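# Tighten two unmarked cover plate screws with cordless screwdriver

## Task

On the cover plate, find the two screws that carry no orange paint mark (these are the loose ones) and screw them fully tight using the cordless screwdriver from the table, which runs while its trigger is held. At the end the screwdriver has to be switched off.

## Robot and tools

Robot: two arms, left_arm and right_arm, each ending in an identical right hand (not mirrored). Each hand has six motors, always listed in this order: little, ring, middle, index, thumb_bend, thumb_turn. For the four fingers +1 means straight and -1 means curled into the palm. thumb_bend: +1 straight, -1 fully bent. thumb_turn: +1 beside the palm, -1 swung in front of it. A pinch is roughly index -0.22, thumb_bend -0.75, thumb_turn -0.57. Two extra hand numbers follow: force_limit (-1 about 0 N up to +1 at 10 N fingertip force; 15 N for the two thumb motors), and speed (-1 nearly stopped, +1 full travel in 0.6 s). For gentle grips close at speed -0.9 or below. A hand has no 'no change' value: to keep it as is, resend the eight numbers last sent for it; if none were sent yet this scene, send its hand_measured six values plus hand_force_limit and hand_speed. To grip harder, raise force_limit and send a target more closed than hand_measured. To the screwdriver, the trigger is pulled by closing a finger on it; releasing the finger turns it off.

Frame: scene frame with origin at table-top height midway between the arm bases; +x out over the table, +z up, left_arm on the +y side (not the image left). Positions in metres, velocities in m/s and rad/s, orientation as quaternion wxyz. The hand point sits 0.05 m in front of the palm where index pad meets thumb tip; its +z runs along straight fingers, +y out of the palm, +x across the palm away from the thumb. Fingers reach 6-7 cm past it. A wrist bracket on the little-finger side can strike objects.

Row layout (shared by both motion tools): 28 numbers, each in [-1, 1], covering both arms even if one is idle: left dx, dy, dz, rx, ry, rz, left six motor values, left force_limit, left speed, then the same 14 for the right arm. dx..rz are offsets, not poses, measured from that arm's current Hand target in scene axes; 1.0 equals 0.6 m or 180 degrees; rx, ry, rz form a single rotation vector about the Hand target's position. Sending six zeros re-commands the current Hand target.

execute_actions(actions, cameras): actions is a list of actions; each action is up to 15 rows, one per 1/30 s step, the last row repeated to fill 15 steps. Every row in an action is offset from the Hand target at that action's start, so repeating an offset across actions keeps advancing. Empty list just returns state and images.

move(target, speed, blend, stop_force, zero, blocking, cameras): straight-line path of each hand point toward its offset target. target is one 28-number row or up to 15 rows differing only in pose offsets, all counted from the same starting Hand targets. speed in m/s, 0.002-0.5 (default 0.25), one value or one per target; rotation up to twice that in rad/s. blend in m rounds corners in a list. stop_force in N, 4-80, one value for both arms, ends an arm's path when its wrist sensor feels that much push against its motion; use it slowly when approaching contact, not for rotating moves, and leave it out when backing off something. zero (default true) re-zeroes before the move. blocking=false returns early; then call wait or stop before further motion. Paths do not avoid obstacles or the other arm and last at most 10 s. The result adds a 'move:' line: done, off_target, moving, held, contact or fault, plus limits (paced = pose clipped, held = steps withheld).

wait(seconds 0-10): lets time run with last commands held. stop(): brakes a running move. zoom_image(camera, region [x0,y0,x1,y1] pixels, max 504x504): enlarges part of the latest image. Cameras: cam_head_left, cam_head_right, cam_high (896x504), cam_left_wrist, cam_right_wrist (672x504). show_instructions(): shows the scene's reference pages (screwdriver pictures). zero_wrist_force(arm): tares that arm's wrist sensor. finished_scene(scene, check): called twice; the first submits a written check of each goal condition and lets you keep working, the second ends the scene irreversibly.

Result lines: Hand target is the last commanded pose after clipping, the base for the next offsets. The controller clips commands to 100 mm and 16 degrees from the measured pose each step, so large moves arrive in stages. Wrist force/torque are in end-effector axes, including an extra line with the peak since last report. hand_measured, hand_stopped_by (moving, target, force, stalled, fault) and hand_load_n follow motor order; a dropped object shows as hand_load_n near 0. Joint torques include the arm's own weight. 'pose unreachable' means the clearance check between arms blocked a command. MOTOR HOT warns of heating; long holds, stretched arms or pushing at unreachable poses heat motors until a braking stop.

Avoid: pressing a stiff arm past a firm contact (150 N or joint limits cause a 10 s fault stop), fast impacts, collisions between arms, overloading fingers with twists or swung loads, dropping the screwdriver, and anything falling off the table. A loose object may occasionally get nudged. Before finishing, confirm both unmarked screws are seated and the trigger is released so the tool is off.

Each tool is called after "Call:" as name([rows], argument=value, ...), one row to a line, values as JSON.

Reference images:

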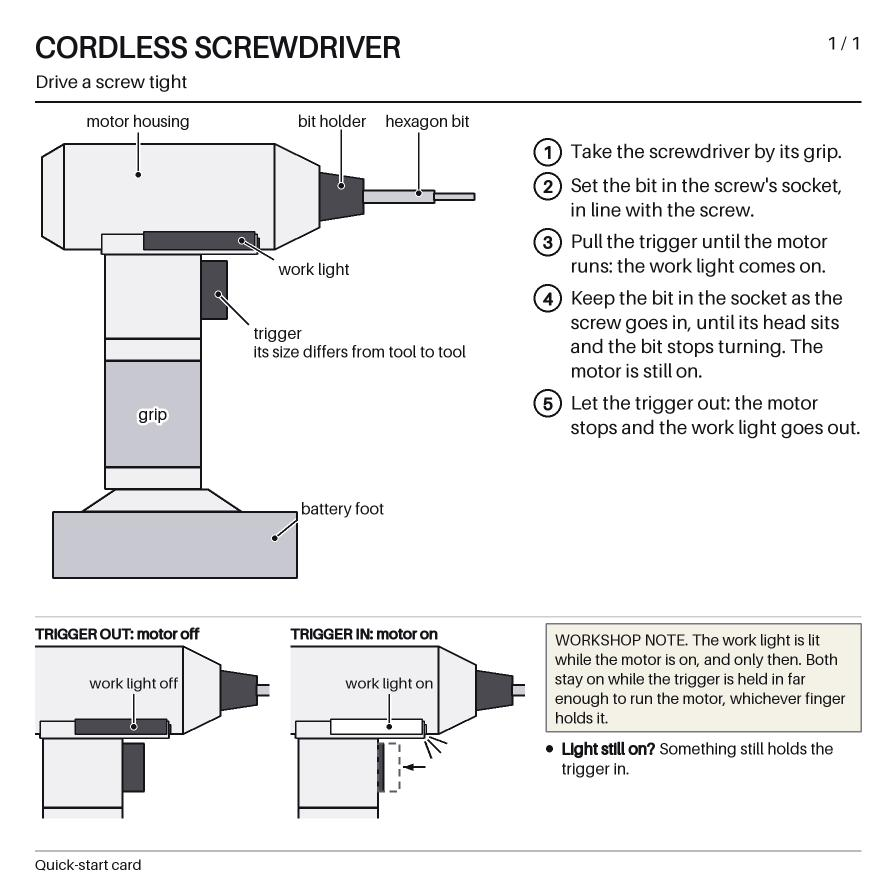

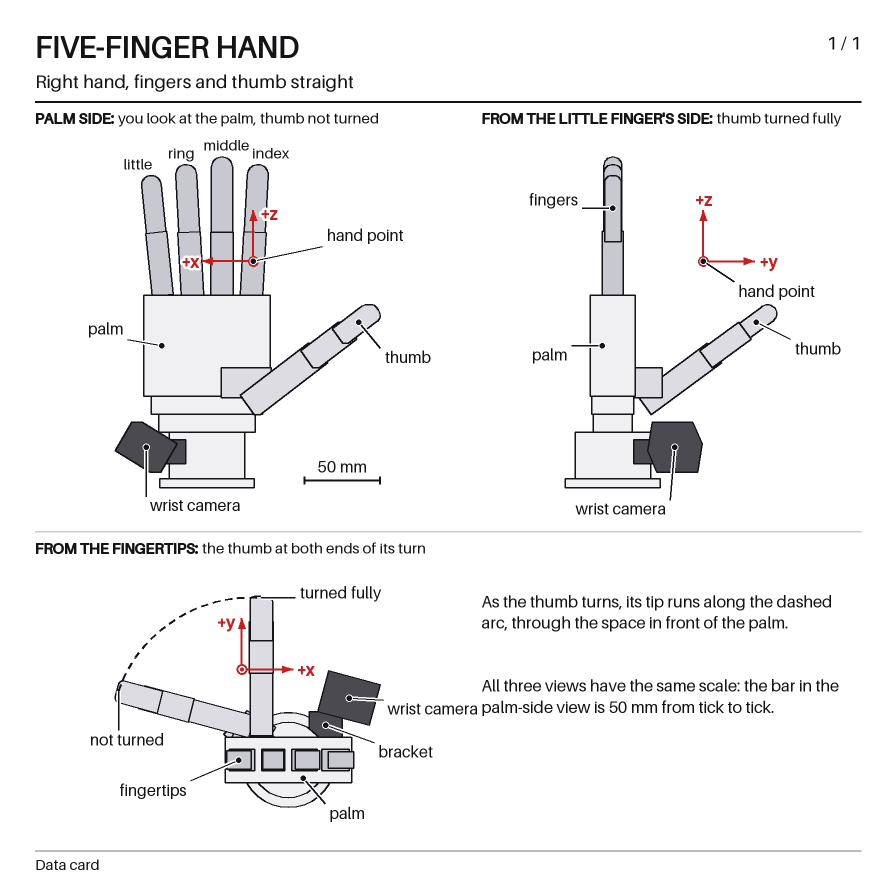

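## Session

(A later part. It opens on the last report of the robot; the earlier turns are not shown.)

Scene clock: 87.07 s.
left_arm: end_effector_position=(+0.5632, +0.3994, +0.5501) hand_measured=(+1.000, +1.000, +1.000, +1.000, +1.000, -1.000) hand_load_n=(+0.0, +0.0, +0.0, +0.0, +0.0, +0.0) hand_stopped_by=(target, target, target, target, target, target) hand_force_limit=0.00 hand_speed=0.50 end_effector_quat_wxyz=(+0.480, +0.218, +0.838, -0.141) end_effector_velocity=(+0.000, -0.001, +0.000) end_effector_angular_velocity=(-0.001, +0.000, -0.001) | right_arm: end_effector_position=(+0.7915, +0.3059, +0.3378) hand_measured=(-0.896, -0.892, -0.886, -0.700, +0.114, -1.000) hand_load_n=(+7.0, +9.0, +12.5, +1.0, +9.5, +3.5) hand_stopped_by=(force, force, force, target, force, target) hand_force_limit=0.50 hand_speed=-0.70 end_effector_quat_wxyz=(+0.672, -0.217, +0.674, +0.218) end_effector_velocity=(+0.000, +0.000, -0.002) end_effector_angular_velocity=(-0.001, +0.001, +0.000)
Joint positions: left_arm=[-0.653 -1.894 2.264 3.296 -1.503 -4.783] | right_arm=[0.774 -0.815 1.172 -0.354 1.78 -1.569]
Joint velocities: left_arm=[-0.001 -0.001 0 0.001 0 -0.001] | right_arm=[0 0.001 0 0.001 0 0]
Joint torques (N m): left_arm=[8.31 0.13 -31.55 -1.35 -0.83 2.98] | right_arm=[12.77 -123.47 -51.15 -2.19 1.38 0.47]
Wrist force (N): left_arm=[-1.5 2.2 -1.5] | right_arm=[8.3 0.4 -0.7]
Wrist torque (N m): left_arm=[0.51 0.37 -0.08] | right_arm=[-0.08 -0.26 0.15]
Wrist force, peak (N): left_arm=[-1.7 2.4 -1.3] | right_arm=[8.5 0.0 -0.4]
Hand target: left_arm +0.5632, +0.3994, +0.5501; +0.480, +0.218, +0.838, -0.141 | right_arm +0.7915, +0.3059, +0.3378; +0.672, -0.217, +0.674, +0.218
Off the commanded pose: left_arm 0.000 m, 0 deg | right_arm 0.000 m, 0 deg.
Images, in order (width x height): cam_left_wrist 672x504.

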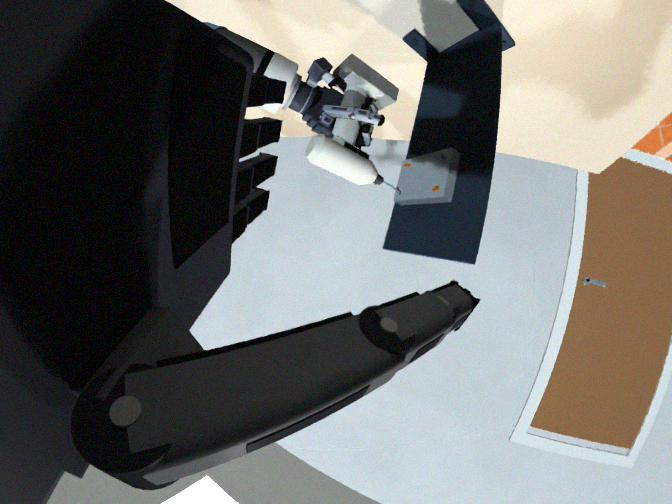

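Call:
execute_actions([
  [[0,0,0,0,0,0,1,1,1,1,1,-1,0,0.5,0.0027,0.002,0,0,0,0,-0.98,-0.98,-0.98,-0.8,-0.98,-1,0.5,-0.7]],
], cameras=["cam_left_wrist"])

Call:
zoom_image(camera="cam_left_wrist", region=[300, 110, 420, 200])

Scene clock: 87.93 s.
left_arm: end_effector_position=(+0.5632, +0.3994, +0.5501) hand_measured=(+1.000, +1.000, +1.000, +1.000, +1.000, -1.000) hand_load_n=(+0.0, +0.0, +0.0, +0.0, +0.0, +0.0) hand_stopped_by=(target, target, target, target, target, target) hand_force_limit=0.00 hand_speed=0.50 end_effector_quat_wxyz=(+0.480, +0.218, +0.838, -0.141) end_effector_velocity=(+0.000, +0.000, -0.001) end_effector_angular_velocity=(+0.001, +0.001, +0.000) | right_arm: end_effector_position=(+0.7930, +0.3071, +0.3377) hand_measured=(-0.896, -0.892, -0.886, -0.798, +0.114, -1.000) hand_load_n=(+6.5, +7.0, +7.0, +3.5, +13.5, -0.5) hand_stopped_by=(force, force, force, target, force, target) hand_force_limit=0.50 hand_speed=-0.70 end_effector_quat_wxyz=(+0.672, -0.217, +0.674, +0.218) end_effector_velocity=(+0.000, +0.000, +0.001) end_effector_angular_velocity=(+0.001, -0.001, +0.000)
Joint positions: left_arm=[-0.653 -1.894 2.264 3.296 -1.503 -4.783] | right_arm=[0.774 -0.812 1.166 -0.352 1.779 -1.569]
Joint velocities: left_arm=[0 0.001 0 0 0 0] | right_arm=[0 0 0 -0.001 0 0]
Joint torques (N m): left_arm=[9.74 0.87 -30.53 -1.04 -0.76 3.49] | right_arm=[-31.58 -140.96 -67.79 -14.5 1.34 0.39]
Wrist force (N): left_arm=[-1.6 2.0 -1.6] | right_arm=[25.8 2.8 -41.1]
Wrist torque (N m): left_arm=[0.48 0.38 -0.09] | right_arm=[1.07 -0.81 0.59]
Wrist force, peak (N): left_arm=[-1.8 2.3 -1.2] | right_arm=[25.8 2.9 -41.5]
Hand target: left_arm +0.5632, +0.3994, +0.5501; +0.480, +0.218, +0.838, -0.141 | right_arm +0.7931, +0.3071, +0.3378; +0.672, -0.217, +0.674, +0.218
Off the commanded pose: left_arm 0.000 m, 0 deg | right_arm 0.000 m, 0 deg.
Images, in order (width x height): cam_left_wrist 672x504.

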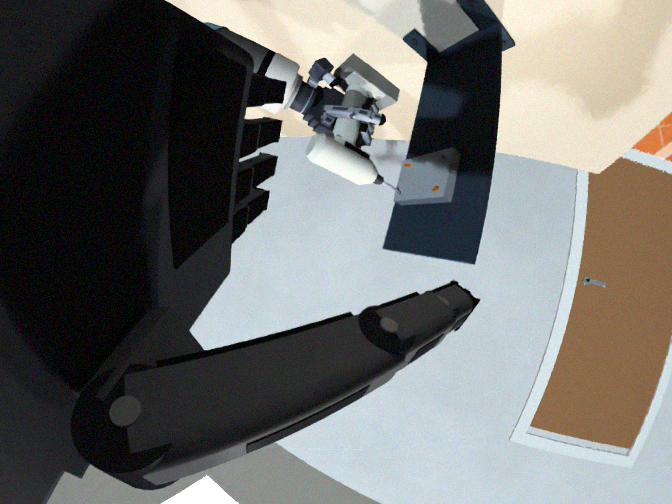

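Scaled by 4.200 from the camera's 672x504 image, which has a finer 960x720 frame.

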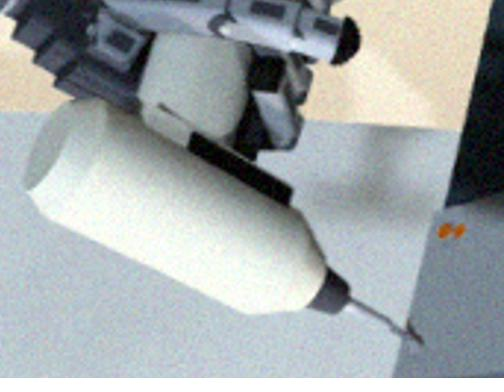

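Call:
execute_actions([
  [[0,0,0,0,0,0,1,1,1,1,1,-1,0,0.5,-0.0019,-0.0014,0,0,0,0,-0.98,-0.98,-0.98,-0.8,-0.98,-1,0.5,-0.7]],
], cameras=["cam_left_wrist","cam_high","cam_head_right"])

Call:
zoom_image(camera="cam_left_wrist", region=[370, 160, 430, 205])

Call:
zoom_image(camera="cam_head_right", region=[310, 100, 370, 145])

Call:
zoom_image(camera="cam_high", region=[420, 150, 480, 195])

Scene clock: 88.90 s.
left_arm: end_effector_position=(+0.5632, +0.3994, +0.5501) hand_measured=(+1.000, +1.000, +1.000, +1.000, +1.000, -1.000) hand_load_n=(+0.0, +0.0, +0.0, +0.0, +0.0, -0.5) hand_stopped_by=(target, target, target, target, target, target) hand_force_limit=0.00 hand_speed=0.50 end_effector_quat_wxyz=(+0.480, +0.218, +0.838, -0.141) end_effector_velocity=(+0.000, +0.000, +0.000) end_effector_angular_velocity=(+0.000, +0.000, +0.000) | right_arm: end_effector_position=(+0.7920, +0.3062, +0.3379) hand_measured=(-0.896, -0.892, -0.886, -0.798, +0.114, -1.000) hand_load_n=(+5.0, +7.5, +9.5, +4.0, +11.5, +1.5) hand_stopped_by=(force, force, force, target, force, target) hand_force_limit=0.50 hand_speed=-0.70 end_effector_quat_wxyz=(+0.672, -0.217, +0.674, +0.218) end_effector_velocity=(+0.000, +0.000, -0.002) end_effector_angular_velocity=(-0.001, +0.001, +0.000)
Joint positions: left_arm=[-0.653 -1.894 2.264 3.296 -1.503 -4.783] | right_arm=[0.774 -0.815 1.17 -0.353 1.779 -1.569]
Joint velocities: left_arm=[0.001 0 0 0 0 0.001] | right_arm=[0 0.001 0 0 0 0]
Joint torques (N m): left_arm=[6.7 1.09 -32.68 -1.49 -0.04 3.21] | right_arm=[13.42 -102.6 -50.81 -1.1 1.64 0.54]
Wrist force (N): left_arm=[-1.3 2.5 -1.3] | right_arm=[5.4 -0.1 -3.5]
Wrist torque (N m): left_arm=[0.55 0.34 -0.05] | right_arm=[-0.10 -0.33 -0.02]
Wrist force, peak (N): left_arm=[-1.3 2.6 -1.5] | right_arm=[25.9 2.7 -41.5]
Hand target: left_arm +0.5632, +0.3994, +0.5501; +0.480, +0.218, +0.838, -0.141 | right_arm +0.7919, +0.3062, +0.3378; +0.672, -0.217, +0.674, +0.218
Off the commanded pose: left_arm 0.000 m, 0 deg | right_arm 0.000 m, 0 deg.
Images, in order (width x height): cam_head_right 896x504, cam_high 896x504, cam_left_wrist 672x504.

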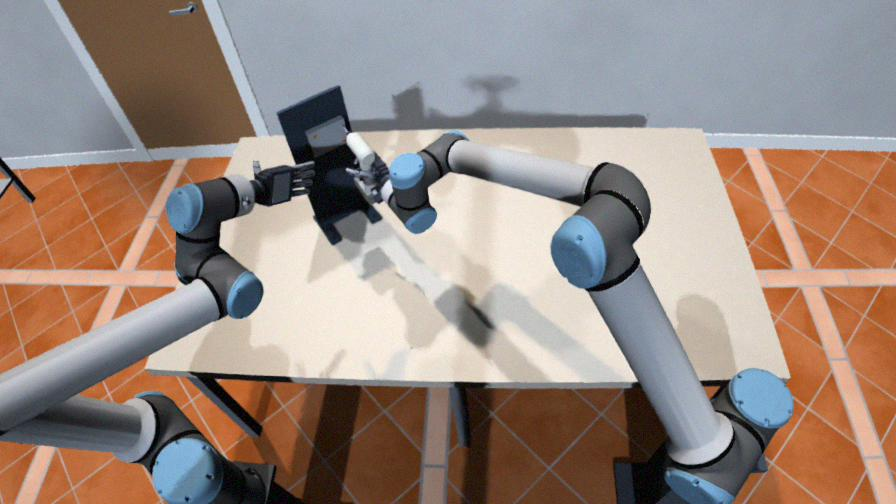

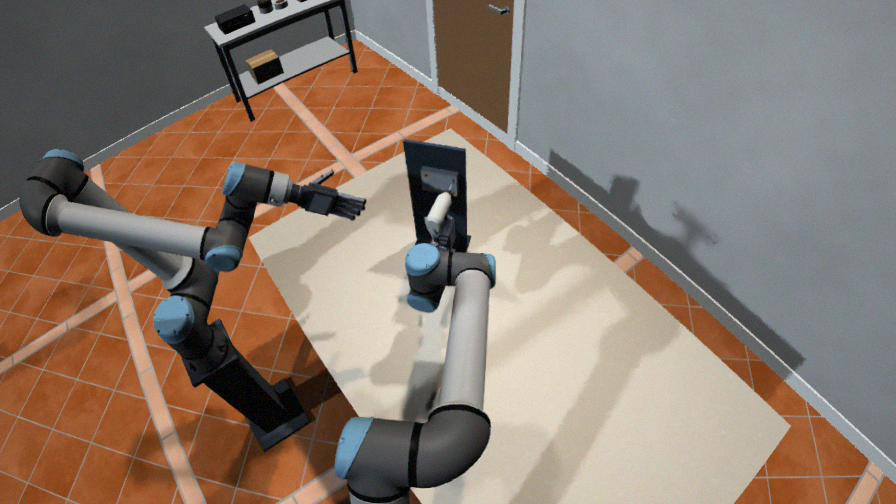

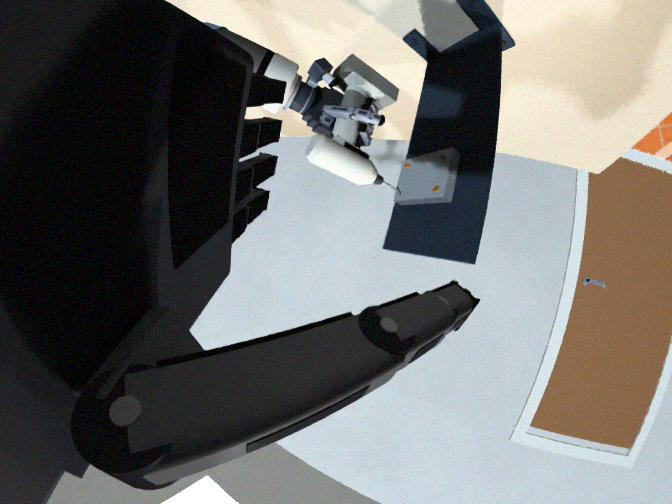

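Scaled by 8.400 from the camera's 672x504 image, which has a finer 960x720 frame.

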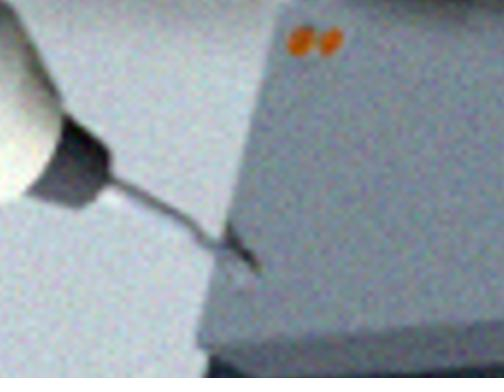

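Scaled by 8.400.

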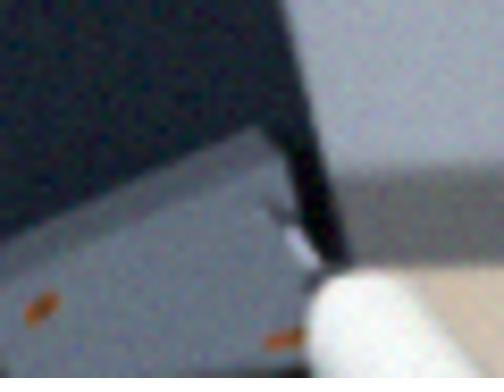

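Scaled by 8.400.

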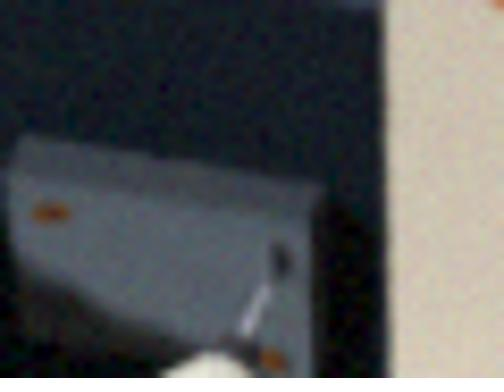

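Call:
execute_actions([
  [[0,0,0,0,0,0,1,1,1,1,1,-1,0,0.5,0.0008,0.0006,0,0,0,0,-0.98,-0.98,-0.98,-0.9,-0.98,-1,0.5,-0.7]],
], cameras=["cam_left_wrist"])

Call:
zoom_image(camera="cam_left_wrist", region=[300, 110, 420, 200])

Scene clock: 89.80 s.
left_arm: end_effector_position=(+0.5632, +0.3994, +0.5501) hand_measured=(+1.000, +1.000, +1.000, +1.000, +1.000, -1.000) hand_load_n=(+0.0, +0.0, +0.0, +0.0, +0.0, -0.5) hand_stopped_by=(target, target, target, target, target, target) hand_force_limit=0.00 hand_speed=0.50 end_effector_quat_wxyz=(+0.480, +0.218, +0.838, -0.141) end_effector_velocity=(+0.000, +0.000, +0.000) end_effector_angular_velocity=(+0.000, +0.001, +0.000) | right_arm: end_effector_position=(+0.7923, +0.3067, +0.3377) hand_measured=(-0.896, -0.892, -0.886, -0.890, +0.114, -1.000) hand_load_n=(+6.0, +7.5, +8.5, +12.0, +12.0, +0.5) hand_stopped_by=(force, force, force, force, force, target) hand_force_limit=0.50 hand_speed=-0.70 end_effector_quat_wxyz=(+0.672, -0.217, +0.674, +0.218) end_effector_velocity=(+0.000, +0.000, +0.001) end_effector_angular_velocity=(+0.001, -0.001, +0.000)
Joint positions: left_arm=[-0.653 -1.894 2.264 3.296 -1.503 -4.783] | right_arm=[0.774 -0.814 1.169 -0.353 1.779 -1.569]
Joint velocities: left_arm=[-0.001 -0.001 0 0.001 0 -0.001] | right_arm=[0 -0.001 0 0 0 0]
Joint torques (N m): left_arm=[7.97 1.28 -32.56 -1.66 -0.67 3.03] | right_arm=[-23.18 -127.63 -53.97 -9.42 -0.29 0.51]
Wrist force (N): left_arm=[-1.4 2.3 -1.3] | right_arm=[12.9 1.6 -18.6]
Wrist torque (N m): left_arm=[0.50 0.35 -0.07] | right_arm=[0.24 -0.50 0.13]
Wrist force, peak (N): left_arm=[-1.6 2.4 -1.5] | right_arm=[13.2 1.3 -22.0]
Hand target: left_arm +0.5632, +0.3994, +0.5501; +0.480, +0.218, +0.838, -0.141 | right_arm +0.7924, +0.3066, +0.3378; +0.672, -0.217, +0.674, +0.218
Off the commanded pose: left_arm 0.000 m, 0 deg | right_arm 0.000 m, 0 deg.
Images, in order (width x height): cam_left_wrist 672x504.

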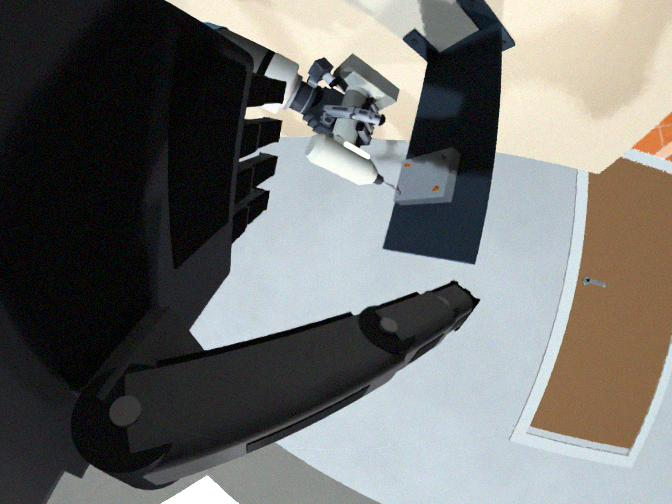

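Scaled by 4.200 from the camera's 672x504 image, which has a finer 960x720 frame.

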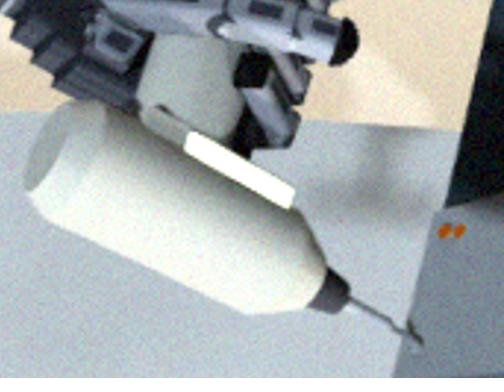

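Call:
wait(seconds=0.3, cameras=["cam_left_wrist","cam_high"])

Call:
zoom_image(camera="cam_left_wrist", region=[370, 160, 430, 205])

Scene clock: 90.17 s.
left_arm: end_effector_position=(+0.5632, +0.3994, +0.5501) hand_measured=(+1.000, +1.000, +1.000, +1.000, +1.000, -1.000) hand_load_n=(+0.0, +0.0, +0.0, +0.0, +0.0, +0.0) hand_stopped_by=(target, target, target, target, target, target) hand_force_limit=0.00 hand_speed=0.50 end_effector_quat_wxyz=(+0.480, +0.218, +0.838, -0.141) end_effector_velocity=(+0.000, +0.000, +0.000) end_effector_angular_velocity=(+0.000, +0.000, +0.000) | right_arm: end_effector_position=(+0.7924, +0.3066, +0.3378) hand_measured=(-0.896, -0.892, -0.886, -0.890, +0.114, -1.000) hand_load_n=(+6.0, +7.5, +8.5, +12.0, +12.0, +1.0) hand_stopped_by=(force, force, force, force, force, target) hand_force_limit=0.50 hand_speed=-0.70 end_effector_quat_wxyz=(+0.672, -0.217, +0.674, +0.218) end_effector_velocity=(+0.000, +0.000, +0.000) end_effector_angular_velocity=(+0.000, +0.000, +0.001)
Joint positions: left_arm=[-0.653 -1.894 2.264 3.296 -1.503 -4.783] | right_arm=[0.774 -0.814 1.169 -0.353 1.779 -1.569]
Joint velocities: left_arm=[0 0.001 0 0 -0.001 0] | right_arm=[0 0 0 0.001 -0.001 0]
Joint torques (N m): left_arm=[6.66 0.37 -32.1 -1.76 0.14 2.68] | right_arm=[-23.17 -128.15 -52.65 -8.88 0.06 0.39]
Wrist force (N): left_arm=[-1.1 1.9 -1.3] | right_arm=[12.9 1.8 -19.5]
Wrist torque (N m): left_arm=[0.45 0.30 -0.06] | right_arm=[0.31 -0.53 0.13]
Wrist force, peak (N): left_arm=[-1.6 2.2 -1.6] | right_arm=[13.1 1.8 -19.6]
Hand target: left_arm +0.5632, +0.3994, +0.5501; +0.480, +0.218, +0.838, -0.141 | right_arm +0.7924, +0.3066, +0.3378; +0.672, -0.217, +0.674, +0.218
Off the commanded pose: left_arm 0.000 m, 0 deg | right_arm 0.000 m, 0 deg.
wait: 0.30 s; at rest by 0.10 s
Images, in order (width x height): cam_high 896x504, cam_left_wrist 672x504.

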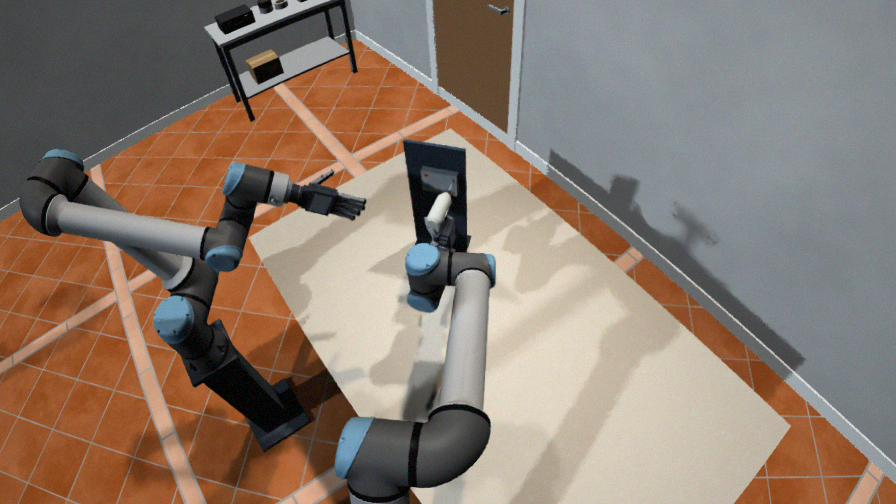

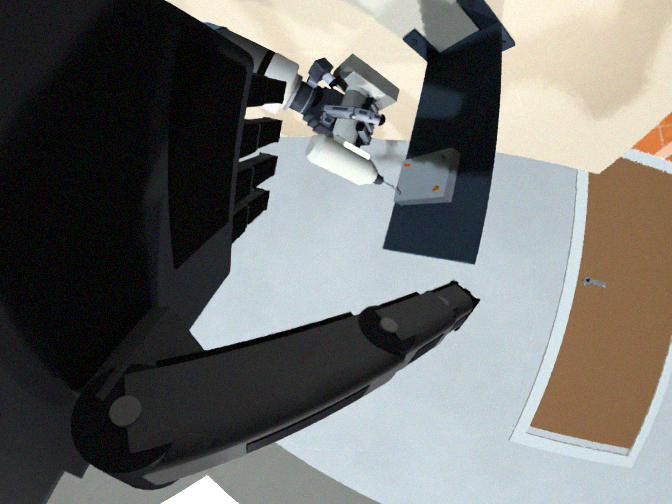

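Scaled by 8.400 from the camera's 672x504 image, which has a finer 960x720 frame.

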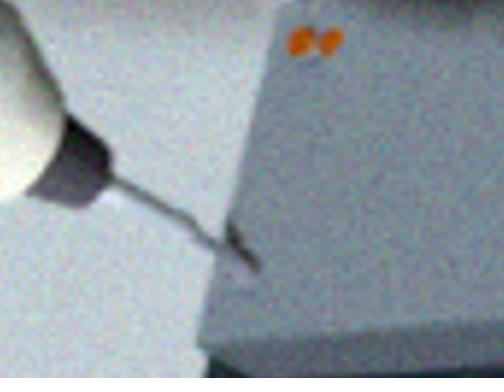

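Call:
execute_actions([
  [[0,0,0,0,0,0,1,1,1,1,1,-1,0,0.5,-0.0008,-0.0006,0,0,0,0,-0.98,-0.98,-0.98,-0.5,-0.98,-1,0.5,-0.7]],
], cameras=[])

Call:
move(target=[0,0,0,0,0,0,1,1,1,1,1,-1,0,0.5,-0.0162,-0.0117,0,0,0,0,-0.98,-0.98,-0.98,-0.5,-0.98,-1,0.5,-0.7], speed=0.05, cameras=["cam_left_wrist"])

Call:
zoom_image(camera="cam_left_wrist", region=[370, 160, 430, 205])

Scene clock: 91.80 s.
left_arm: end_effector_position=(+0.5632, +0.3994, +0.5501) hand_measured=(+1.000, +1.000, +1.000, +1.000, +1.000, -1.000) hand_load_n=(+0.0, +0.0, +0.0, +0.0, +0.0, +0.0) hand_stopped_by=(target, target, target, target, target, target) hand_force_limit=0.00 hand_speed=0.50 end_effector_quat_wxyz=(+0.480, +0.218, +0.838, -0.141) end_effector_velocity=(+0.000, +0.000, +0.000) end_effector_angular_velocity=(-0.001, +0.000, +0.000) | right_arm: end_effector_position=(+0.7920, +0.3062, +0.3378) hand_measured=(-0.896, -0.892, -0.886, -0.500, +0.114, -1.000) hand_load_n=(+5.0, +7.5, +9.5, +0.0, +11.5, +1.5) hand_stopped_by=(force, force, force, target, force, target) hand_force_limit=0.50 hand_speed=-0.70 end_effector_quat_wxyz=(+0.672, -0.217, +0.674, +0.218) end_effector_velocity=(+0.000, +0.000, +0.000) end_effector_angular_velocity=(+0.000, +0.000, +0.000)
Joint positions: left_arm=[-0.653 -1.894 2.264 3.296 -1.503 -4.783] | right_arm=[0.774 -0.815 1.17 -0.353 1.779 -1.569]
Joint velocities: left_arm=[0 0 0 -0.001 0 0] | right_arm=[0 0 0 0.001 0 0]
Joint torques (N m): left_arm=[3.73 4.68 -32.06 -1.89 -0.41 2.83] | right_arm=[12.32 -104.26 -53.88 -2.21 2.09 0.43]
Wrist force (N): left_arm=[-1.2 2.3 -1.1] | right_arm=[7.4 -0.5 -7.3]
Wrist torque (N m): left_arm=[0.50 0.31 -0.06] | right_arm=[0.10 -0.37 0.09]
Wrist force, peak (N): left_arm=[-1.2 2.5 -1.8] | right_arm=[13.3 1.8 -19.9]
Hand target: left_arm +0.5632, +0.3994, +0.5501; +0.480, +0.218, +0.838, -0.141 | right_arm +0.7919, +0.3062, +0.3378; +0.672, -0.217, +0.674, +0.218
Off the commanded pose: left_arm 0.000 m, 0 deg | right_arm 0.000 m, 0 deg.
No camera images: "cameras" was empty.

Scene clock: 92.53 s.
left_arm: end_effector_position=(+0.5632, +0.3994, +0.5501) hand_measured=(+1.000, +1.000, +1.000, +1.000, +1.000, -1.000) hand_load_n=(+0.0, +0.0, +0.0, +0.0, -0.5, -0.5) hand_stopped_by=(target, target, target, target, target, target) hand_force_limit=0.00 hand_speed=0.50 end_effector_quat_wxyz=(+0.480, +0.218, +0.838, -0.141) end_effector_velocity=(+0.000, +0.000, +0.000) end_effector_angular_velocity=(+0.000, -0.001, +0.000) | right_arm: end_effector_position=(+0.7821, +0.2992, +0.3379) hand_measured=(-0.898, -0.892, -0.886, -0.500, +0.114, -1.000) hand_load_n=(+4.0, +7.5, +10.5, -0.5, +9.5, +3.0) hand_stopped_by=(force, force, force, target, force, target) hand_force_limit=0.50 hand_speed=-0.70 end_effector_quat_wxyz=(+0.672, -0.217, +0.674, +0.218) end_effector_velocity=(+0.001, +0.001, +0.002) end_effector_angular_velocity=(+0.001, -0.001, +0.000)
Joint positions: left_arm=[-0.653 -1.894 2.264 3.296 -1.503 -4.783] | right_arm=[0.777 -0.833 1.203 -0.368 1.782 -1.569]
Joint velocities: left_arm=[0 0 0 -0.001 0 0.001] | right_arm=[0 0.001 -0.004 0.002 0 0]
Joint torques (N m): left_arm=[6.85 -0.02 -32.99 -1.98 -0.59 2.95] | right_arm=[4.27 -108.69 -51.9 -1.85 0.94 0.74]
Wrist force (N): left_arm=[-1.1 2.5 -1.5] | right_arm=[7.3 -0.2 -0.6]
Wrist torque (N m): left_arm=[0.56 0.31 -0.05] | right_arm=[-0.18 -0.12 0.07]
Wrist force, peak (N): left_arm=[-1.6 2.5 -1.7] | right_arm=[7.4 -0.5 -7.3]
Hand target: left_arm +0.5632, +0.3994, +0.5501; +0.480, +0.218, +0.838, -0.141 | right_arm +0.7822, +0.2992, +0.3378; +0.672, -0.217, +0.674, +0.218
Off the commanded pose: left_arm 0.000 m, 0 deg | right_arm 0.000 m, 0 deg.
move: done
Images, in order (width x height): cam_left_wrist 672x504.

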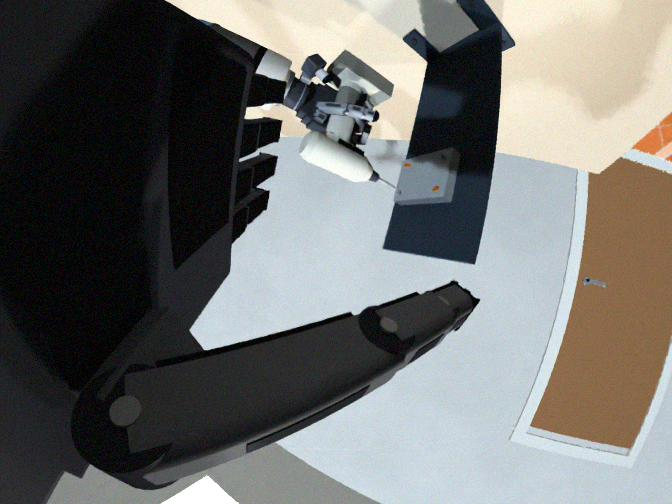

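Scaled by 8.400 from the camera's 672x504 image, which has a finer 960x720 frame.

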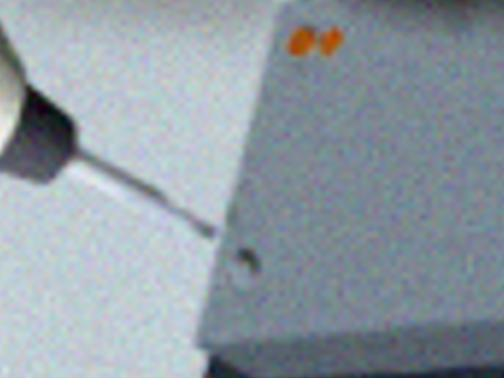

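Call:
wait(seconds=0, cameras=["cam_head_left","cam_head_right","cam_high","cam_left_wrist"])

Call:
zoom_image(camera="cam_head_right", region=[320, 110, 360, 140])

Call:
zoom_image(camera="cam_high", region=[430, 165, 470, 195])

Call:
zoom_image(camera="cam_head_left", region=[310, 105, 350, 135])

Call:
zoom_image(camera="cam_left_wrist", region=[376, 170, 416, 200])

Scene clock: 92.87 s.
left_arm: end_effector_position=(+0.5632, +0.3994, +0.5501) hand_measured=(+1.000, +1.000, +1.000, +1.000, +1.000, -1.000) hand_load_n=(+0.0, +0.0, +0.0, +0.0, -0.5, -0.5) hand_stopped_by=(target, target, target, target, target, target) hand_force_limit=0.00 hand_speed=0.50 end_effector_quat_wxyz=(+0.480, +0.218, +0.838, -0.141) end_effector_velocity=(+0.000, +0.000, +0.000) end_effector_angular_velocity=(+0.000, +0.000, +0.000) | right_arm: end_effector_position=(+0.7822, +0.2992, +0.3378) hand_measured=(-0.898, -0.892, -0.886, -0.500, +0.114, -1.000) hand_load_n=(+3.5, +7.5, +11.0, +0.0, +9.5, +3.0) hand_stopped_by=(force, force, force, target, force, target) hand_force_limit=0.50 hand_speed=-0.70 end_effector_quat_wxyz=(+0.672, -0.217, +0.674, +0.218) end_effector_velocity=(+0.000, +0.000, -0.001) end_effector_angular_velocity=(-0.001, +0.001, +0.000)
Joint positions: left_arm=[-0.653 -1.894 2.264 3.296 -1.503 -4.783] | right_arm=[0.777 -0.833 1.203 -0.368 1.782 -1.569]
Joint velocities: left_arm=[-0.001 0 0 0 0.001 -0.001] | right_arm=[0 0.001 0 0 0 0]
Joint torques (N m): left_arm=[7.81 0.91 -32.98 -1.34 -0.93 3.08] | right_arm=[-1.64 -104.69 -52.17 -1.65 -0.05 0.77]
Wrist force (N): left_arm=[-1.5 2.2 -1.4] | right_arm=[7.1 -0.3 -0.1]
Wrist torque (N m): left_arm=[0.49 0.36 -0.08] | right_arm=[-0.22 -0.10 0.05]
Wrist force, peak (N): left_arm=[-1.6 2.5 -1.1] | right_arm=[7.4 -0.1 -0.5]
Hand target: left_arm +0.5632, +0.3994, +0.5501; +0.480, +0.218, +0.838, -0.141 | right_arm +0.7822, +0.2992, +0.3378; +0.672, -0.217, +0.674, +0.218
Off the commanded pose: left_arm 0.000 m, 0 deg | right_arm 0.000 m, 0 deg.
Images, in order (width x height): cam_head_left 896x504, cam_head_right 896x504, cam_high 896x504, cam_left_wrist 672x504.

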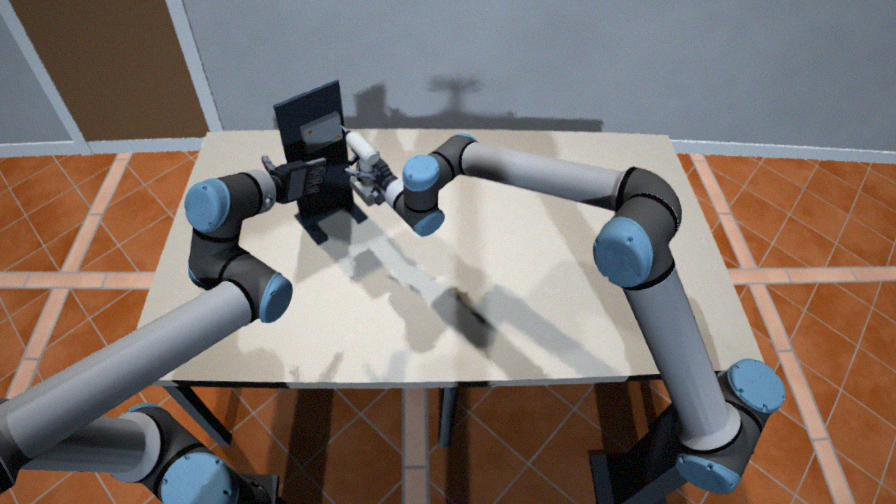

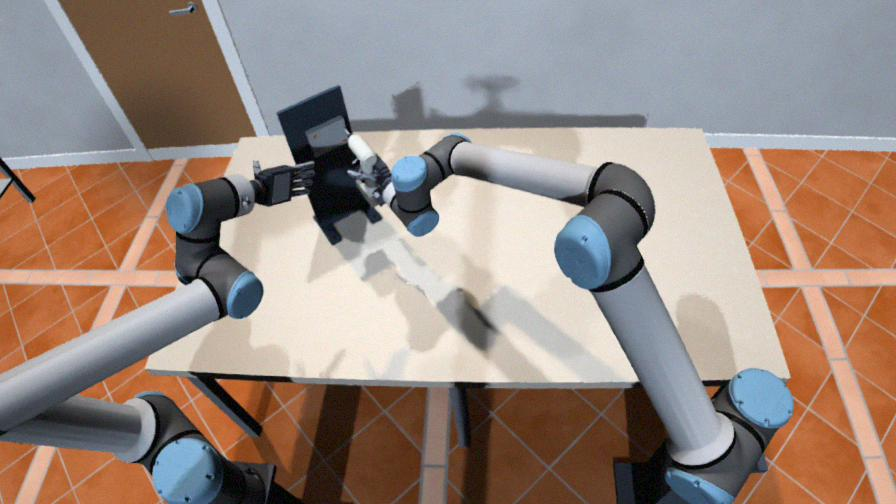

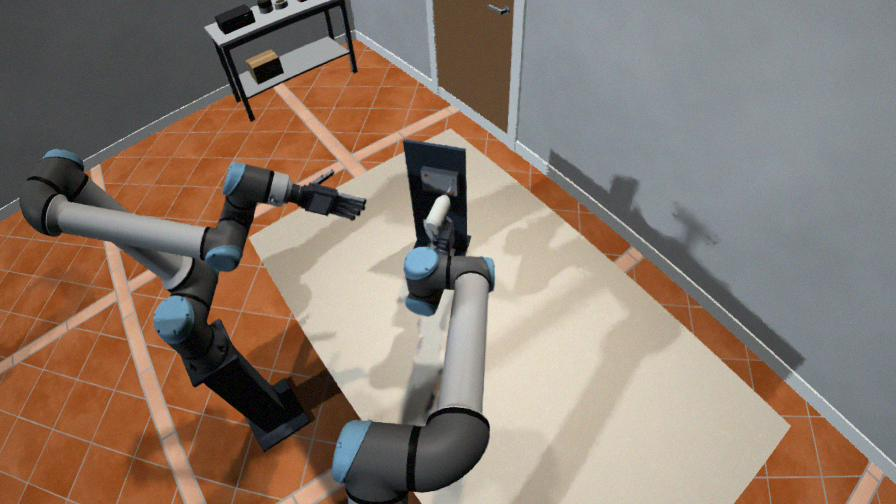

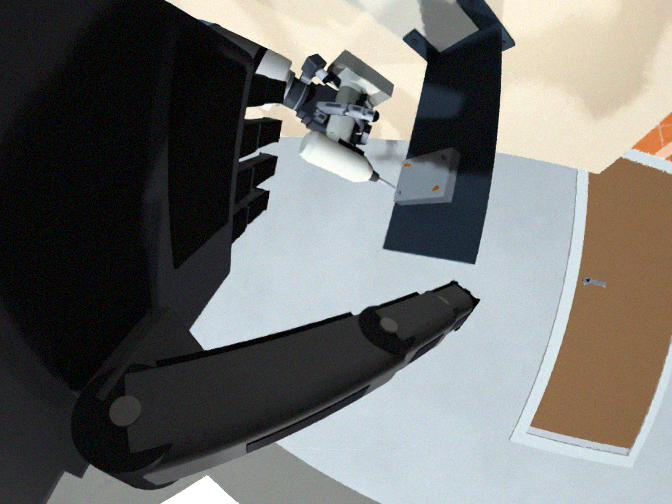

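Scaled by 12.600.

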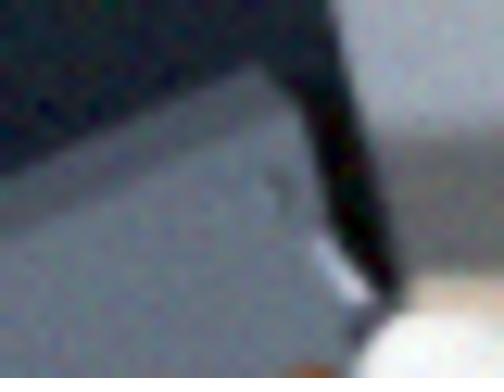

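Scaled by 12.600.

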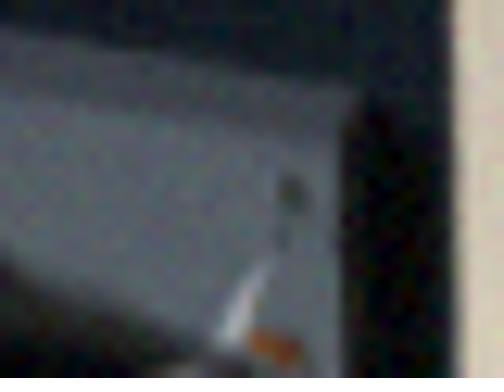

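Scaled by 12.600.

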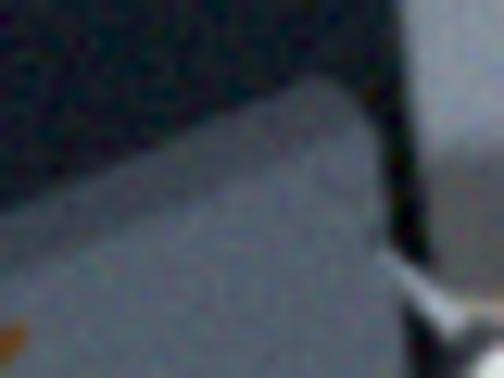

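Scaled by 12.600 from the camera's 672x504 image, which has a finer 960x720 frame.

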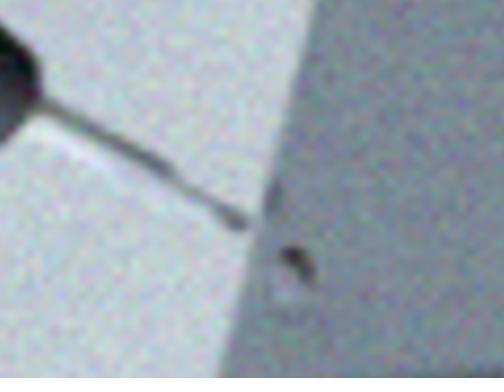

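Call:
move(target=[0,0,0,0,0,0,1,1,1,1,1,-1,0,0.5,-0.001,0.00135,0.0047,0,0,0,-0.98,-0.98,-0.98,-0.5,-0.98,-1,0.5,-0.7], speed=0.05, cameras=["cam_left_wrist","cam_head_right","cam_high"])

Call:
zoom_image(camera="cam_left_wrist", region=[376, 170, 416, 200])

Call:
zoom_image(camera="cam_head_right", region=[320, 110, 360, 140])

Call:
zoom_image(camera="cam_high", region=[430, 165, 470, 195])

Scene clock: 94.27 s.
left_arm: end_effector_position=(+0.5632, +0.3994, +0.5501) hand_measured=(+1.000, +1.000, +1.000, +1.000, +1.000, -1.000) hand_load_n=(+0.0, +0.0, +0.0, +0.0, +0.0, +0.0) hand_stopped_by=(target, target, target, target, target, target) hand_force_limit=0.00 hand_speed=0.50 end_effector_quat_wxyz=(+0.480, +0.218, +0.838, -0.141) end_effector_velocity=(+0.000, +0.000, +0.000) end_effector_angular_velocity=(+0.000, -0.001, +0.000) | right_arm: end_effector_position=(+0.7816, +0.3000, +0.3406) hand_measured=(-0.898, -0.892, -0.886, -0.500, +0.114, -1.000) hand_load_n=(+3.5, +7.5, +11.0, +0.0, +9.5, +3.0) hand_stopped_by=(force, force, force, target, force, target) hand_force_limit=0.50 hand_speed=-0.70 end_effector_quat_wxyz=(+0.672, -0.217, +0.674, +0.218) end_effector_velocity=(+0.000, +0.000, -0.001) end_effector_angular_velocity=(+0.000, +0.000, +0.000)
Joint positions: left_arm=[-0.653 -1.894 2.264 3.296 -1.503 -4.783] | right_arm=[0.778 -0.834 1.2 -0.363 1.783 -1.569]
Joint velocities: left_arm=[0 0 0 -0.001 0 0.001] | right_arm=[0 0.001 0 0 0 0]
Joint torques (N m): left_arm=[7.6 1.55 -33.71 -1.42 -0.46 2.51] | right_arm=[14.34 -121.41 -47.95 -3.18 1.92 0.61]
Wrist force (N): left_arm=[-1.3 2.4 -1.2] | right_arm=[7.3 -0.3 -0.2]
Wrist torque (N m): left_arm=[0.52 0.34 -0.06] | right_arm=[-0.21 -0.13 0.06]
Wrist force, peak (N): left_arm=[-1.6 2.8 -1.3] | right_arm=[7.5 -0.1 -0.4]
Hand target: left_arm +0.5632, +0.3994, +0.5501; +0.480, +0.218, +0.838, -0.141 | right_arm +0.7816, +0.3000, +0.3406; +0.672, -0.217, +0.674, +0.218
Off the commanded pose: left_arm 0.000 m, 0 deg | right_arm 0.000 m, 0 deg.
move: done
Images, in order (width x height): cam_head_right 896x504, cam_high 896x504, cam_left_wrist 672x504.

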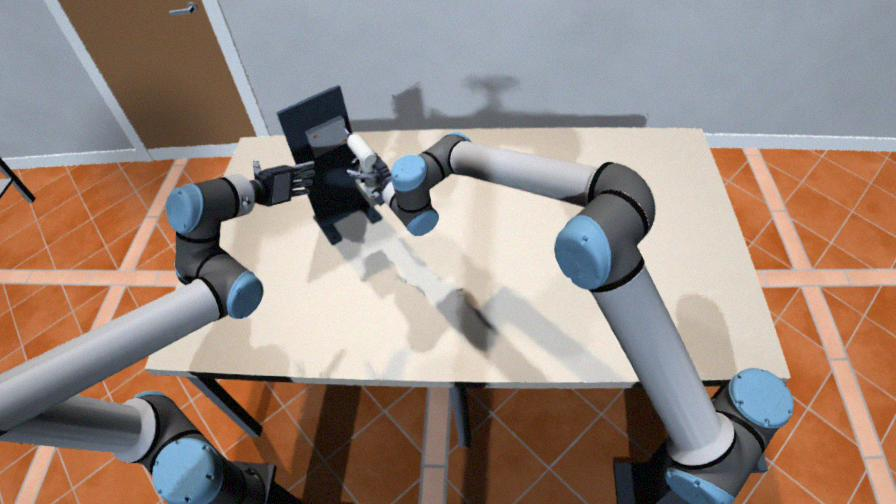

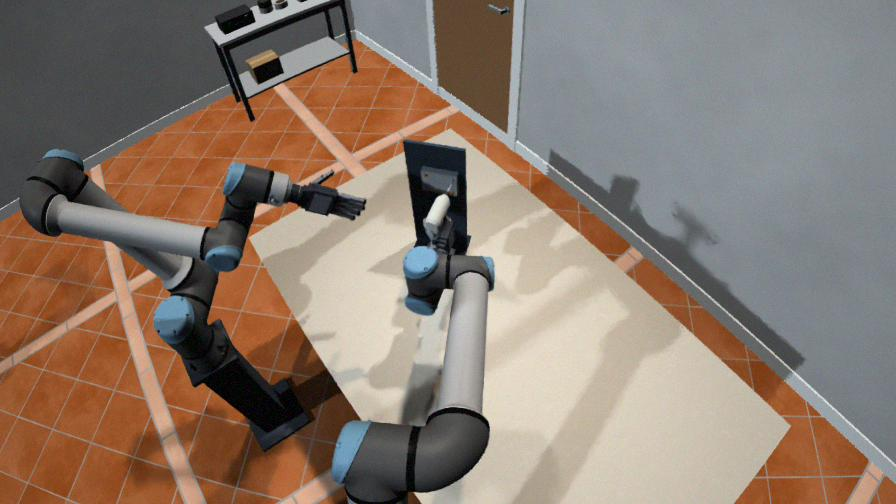

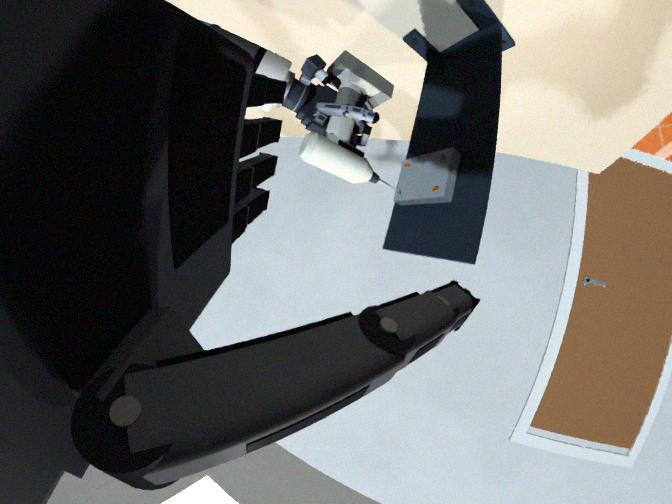

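Scaled by 12.600 from the camera's 672x504 image, which has a finer 960x720 frame.

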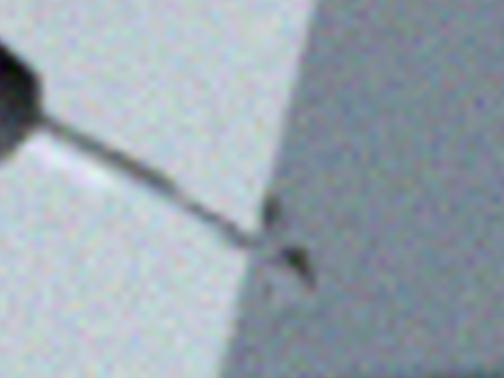

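Scaled by 12.600.

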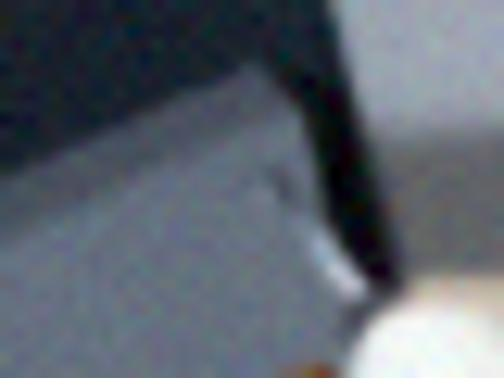

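Scaled by 12.600.

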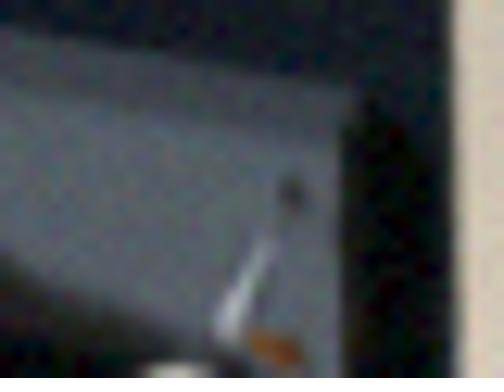

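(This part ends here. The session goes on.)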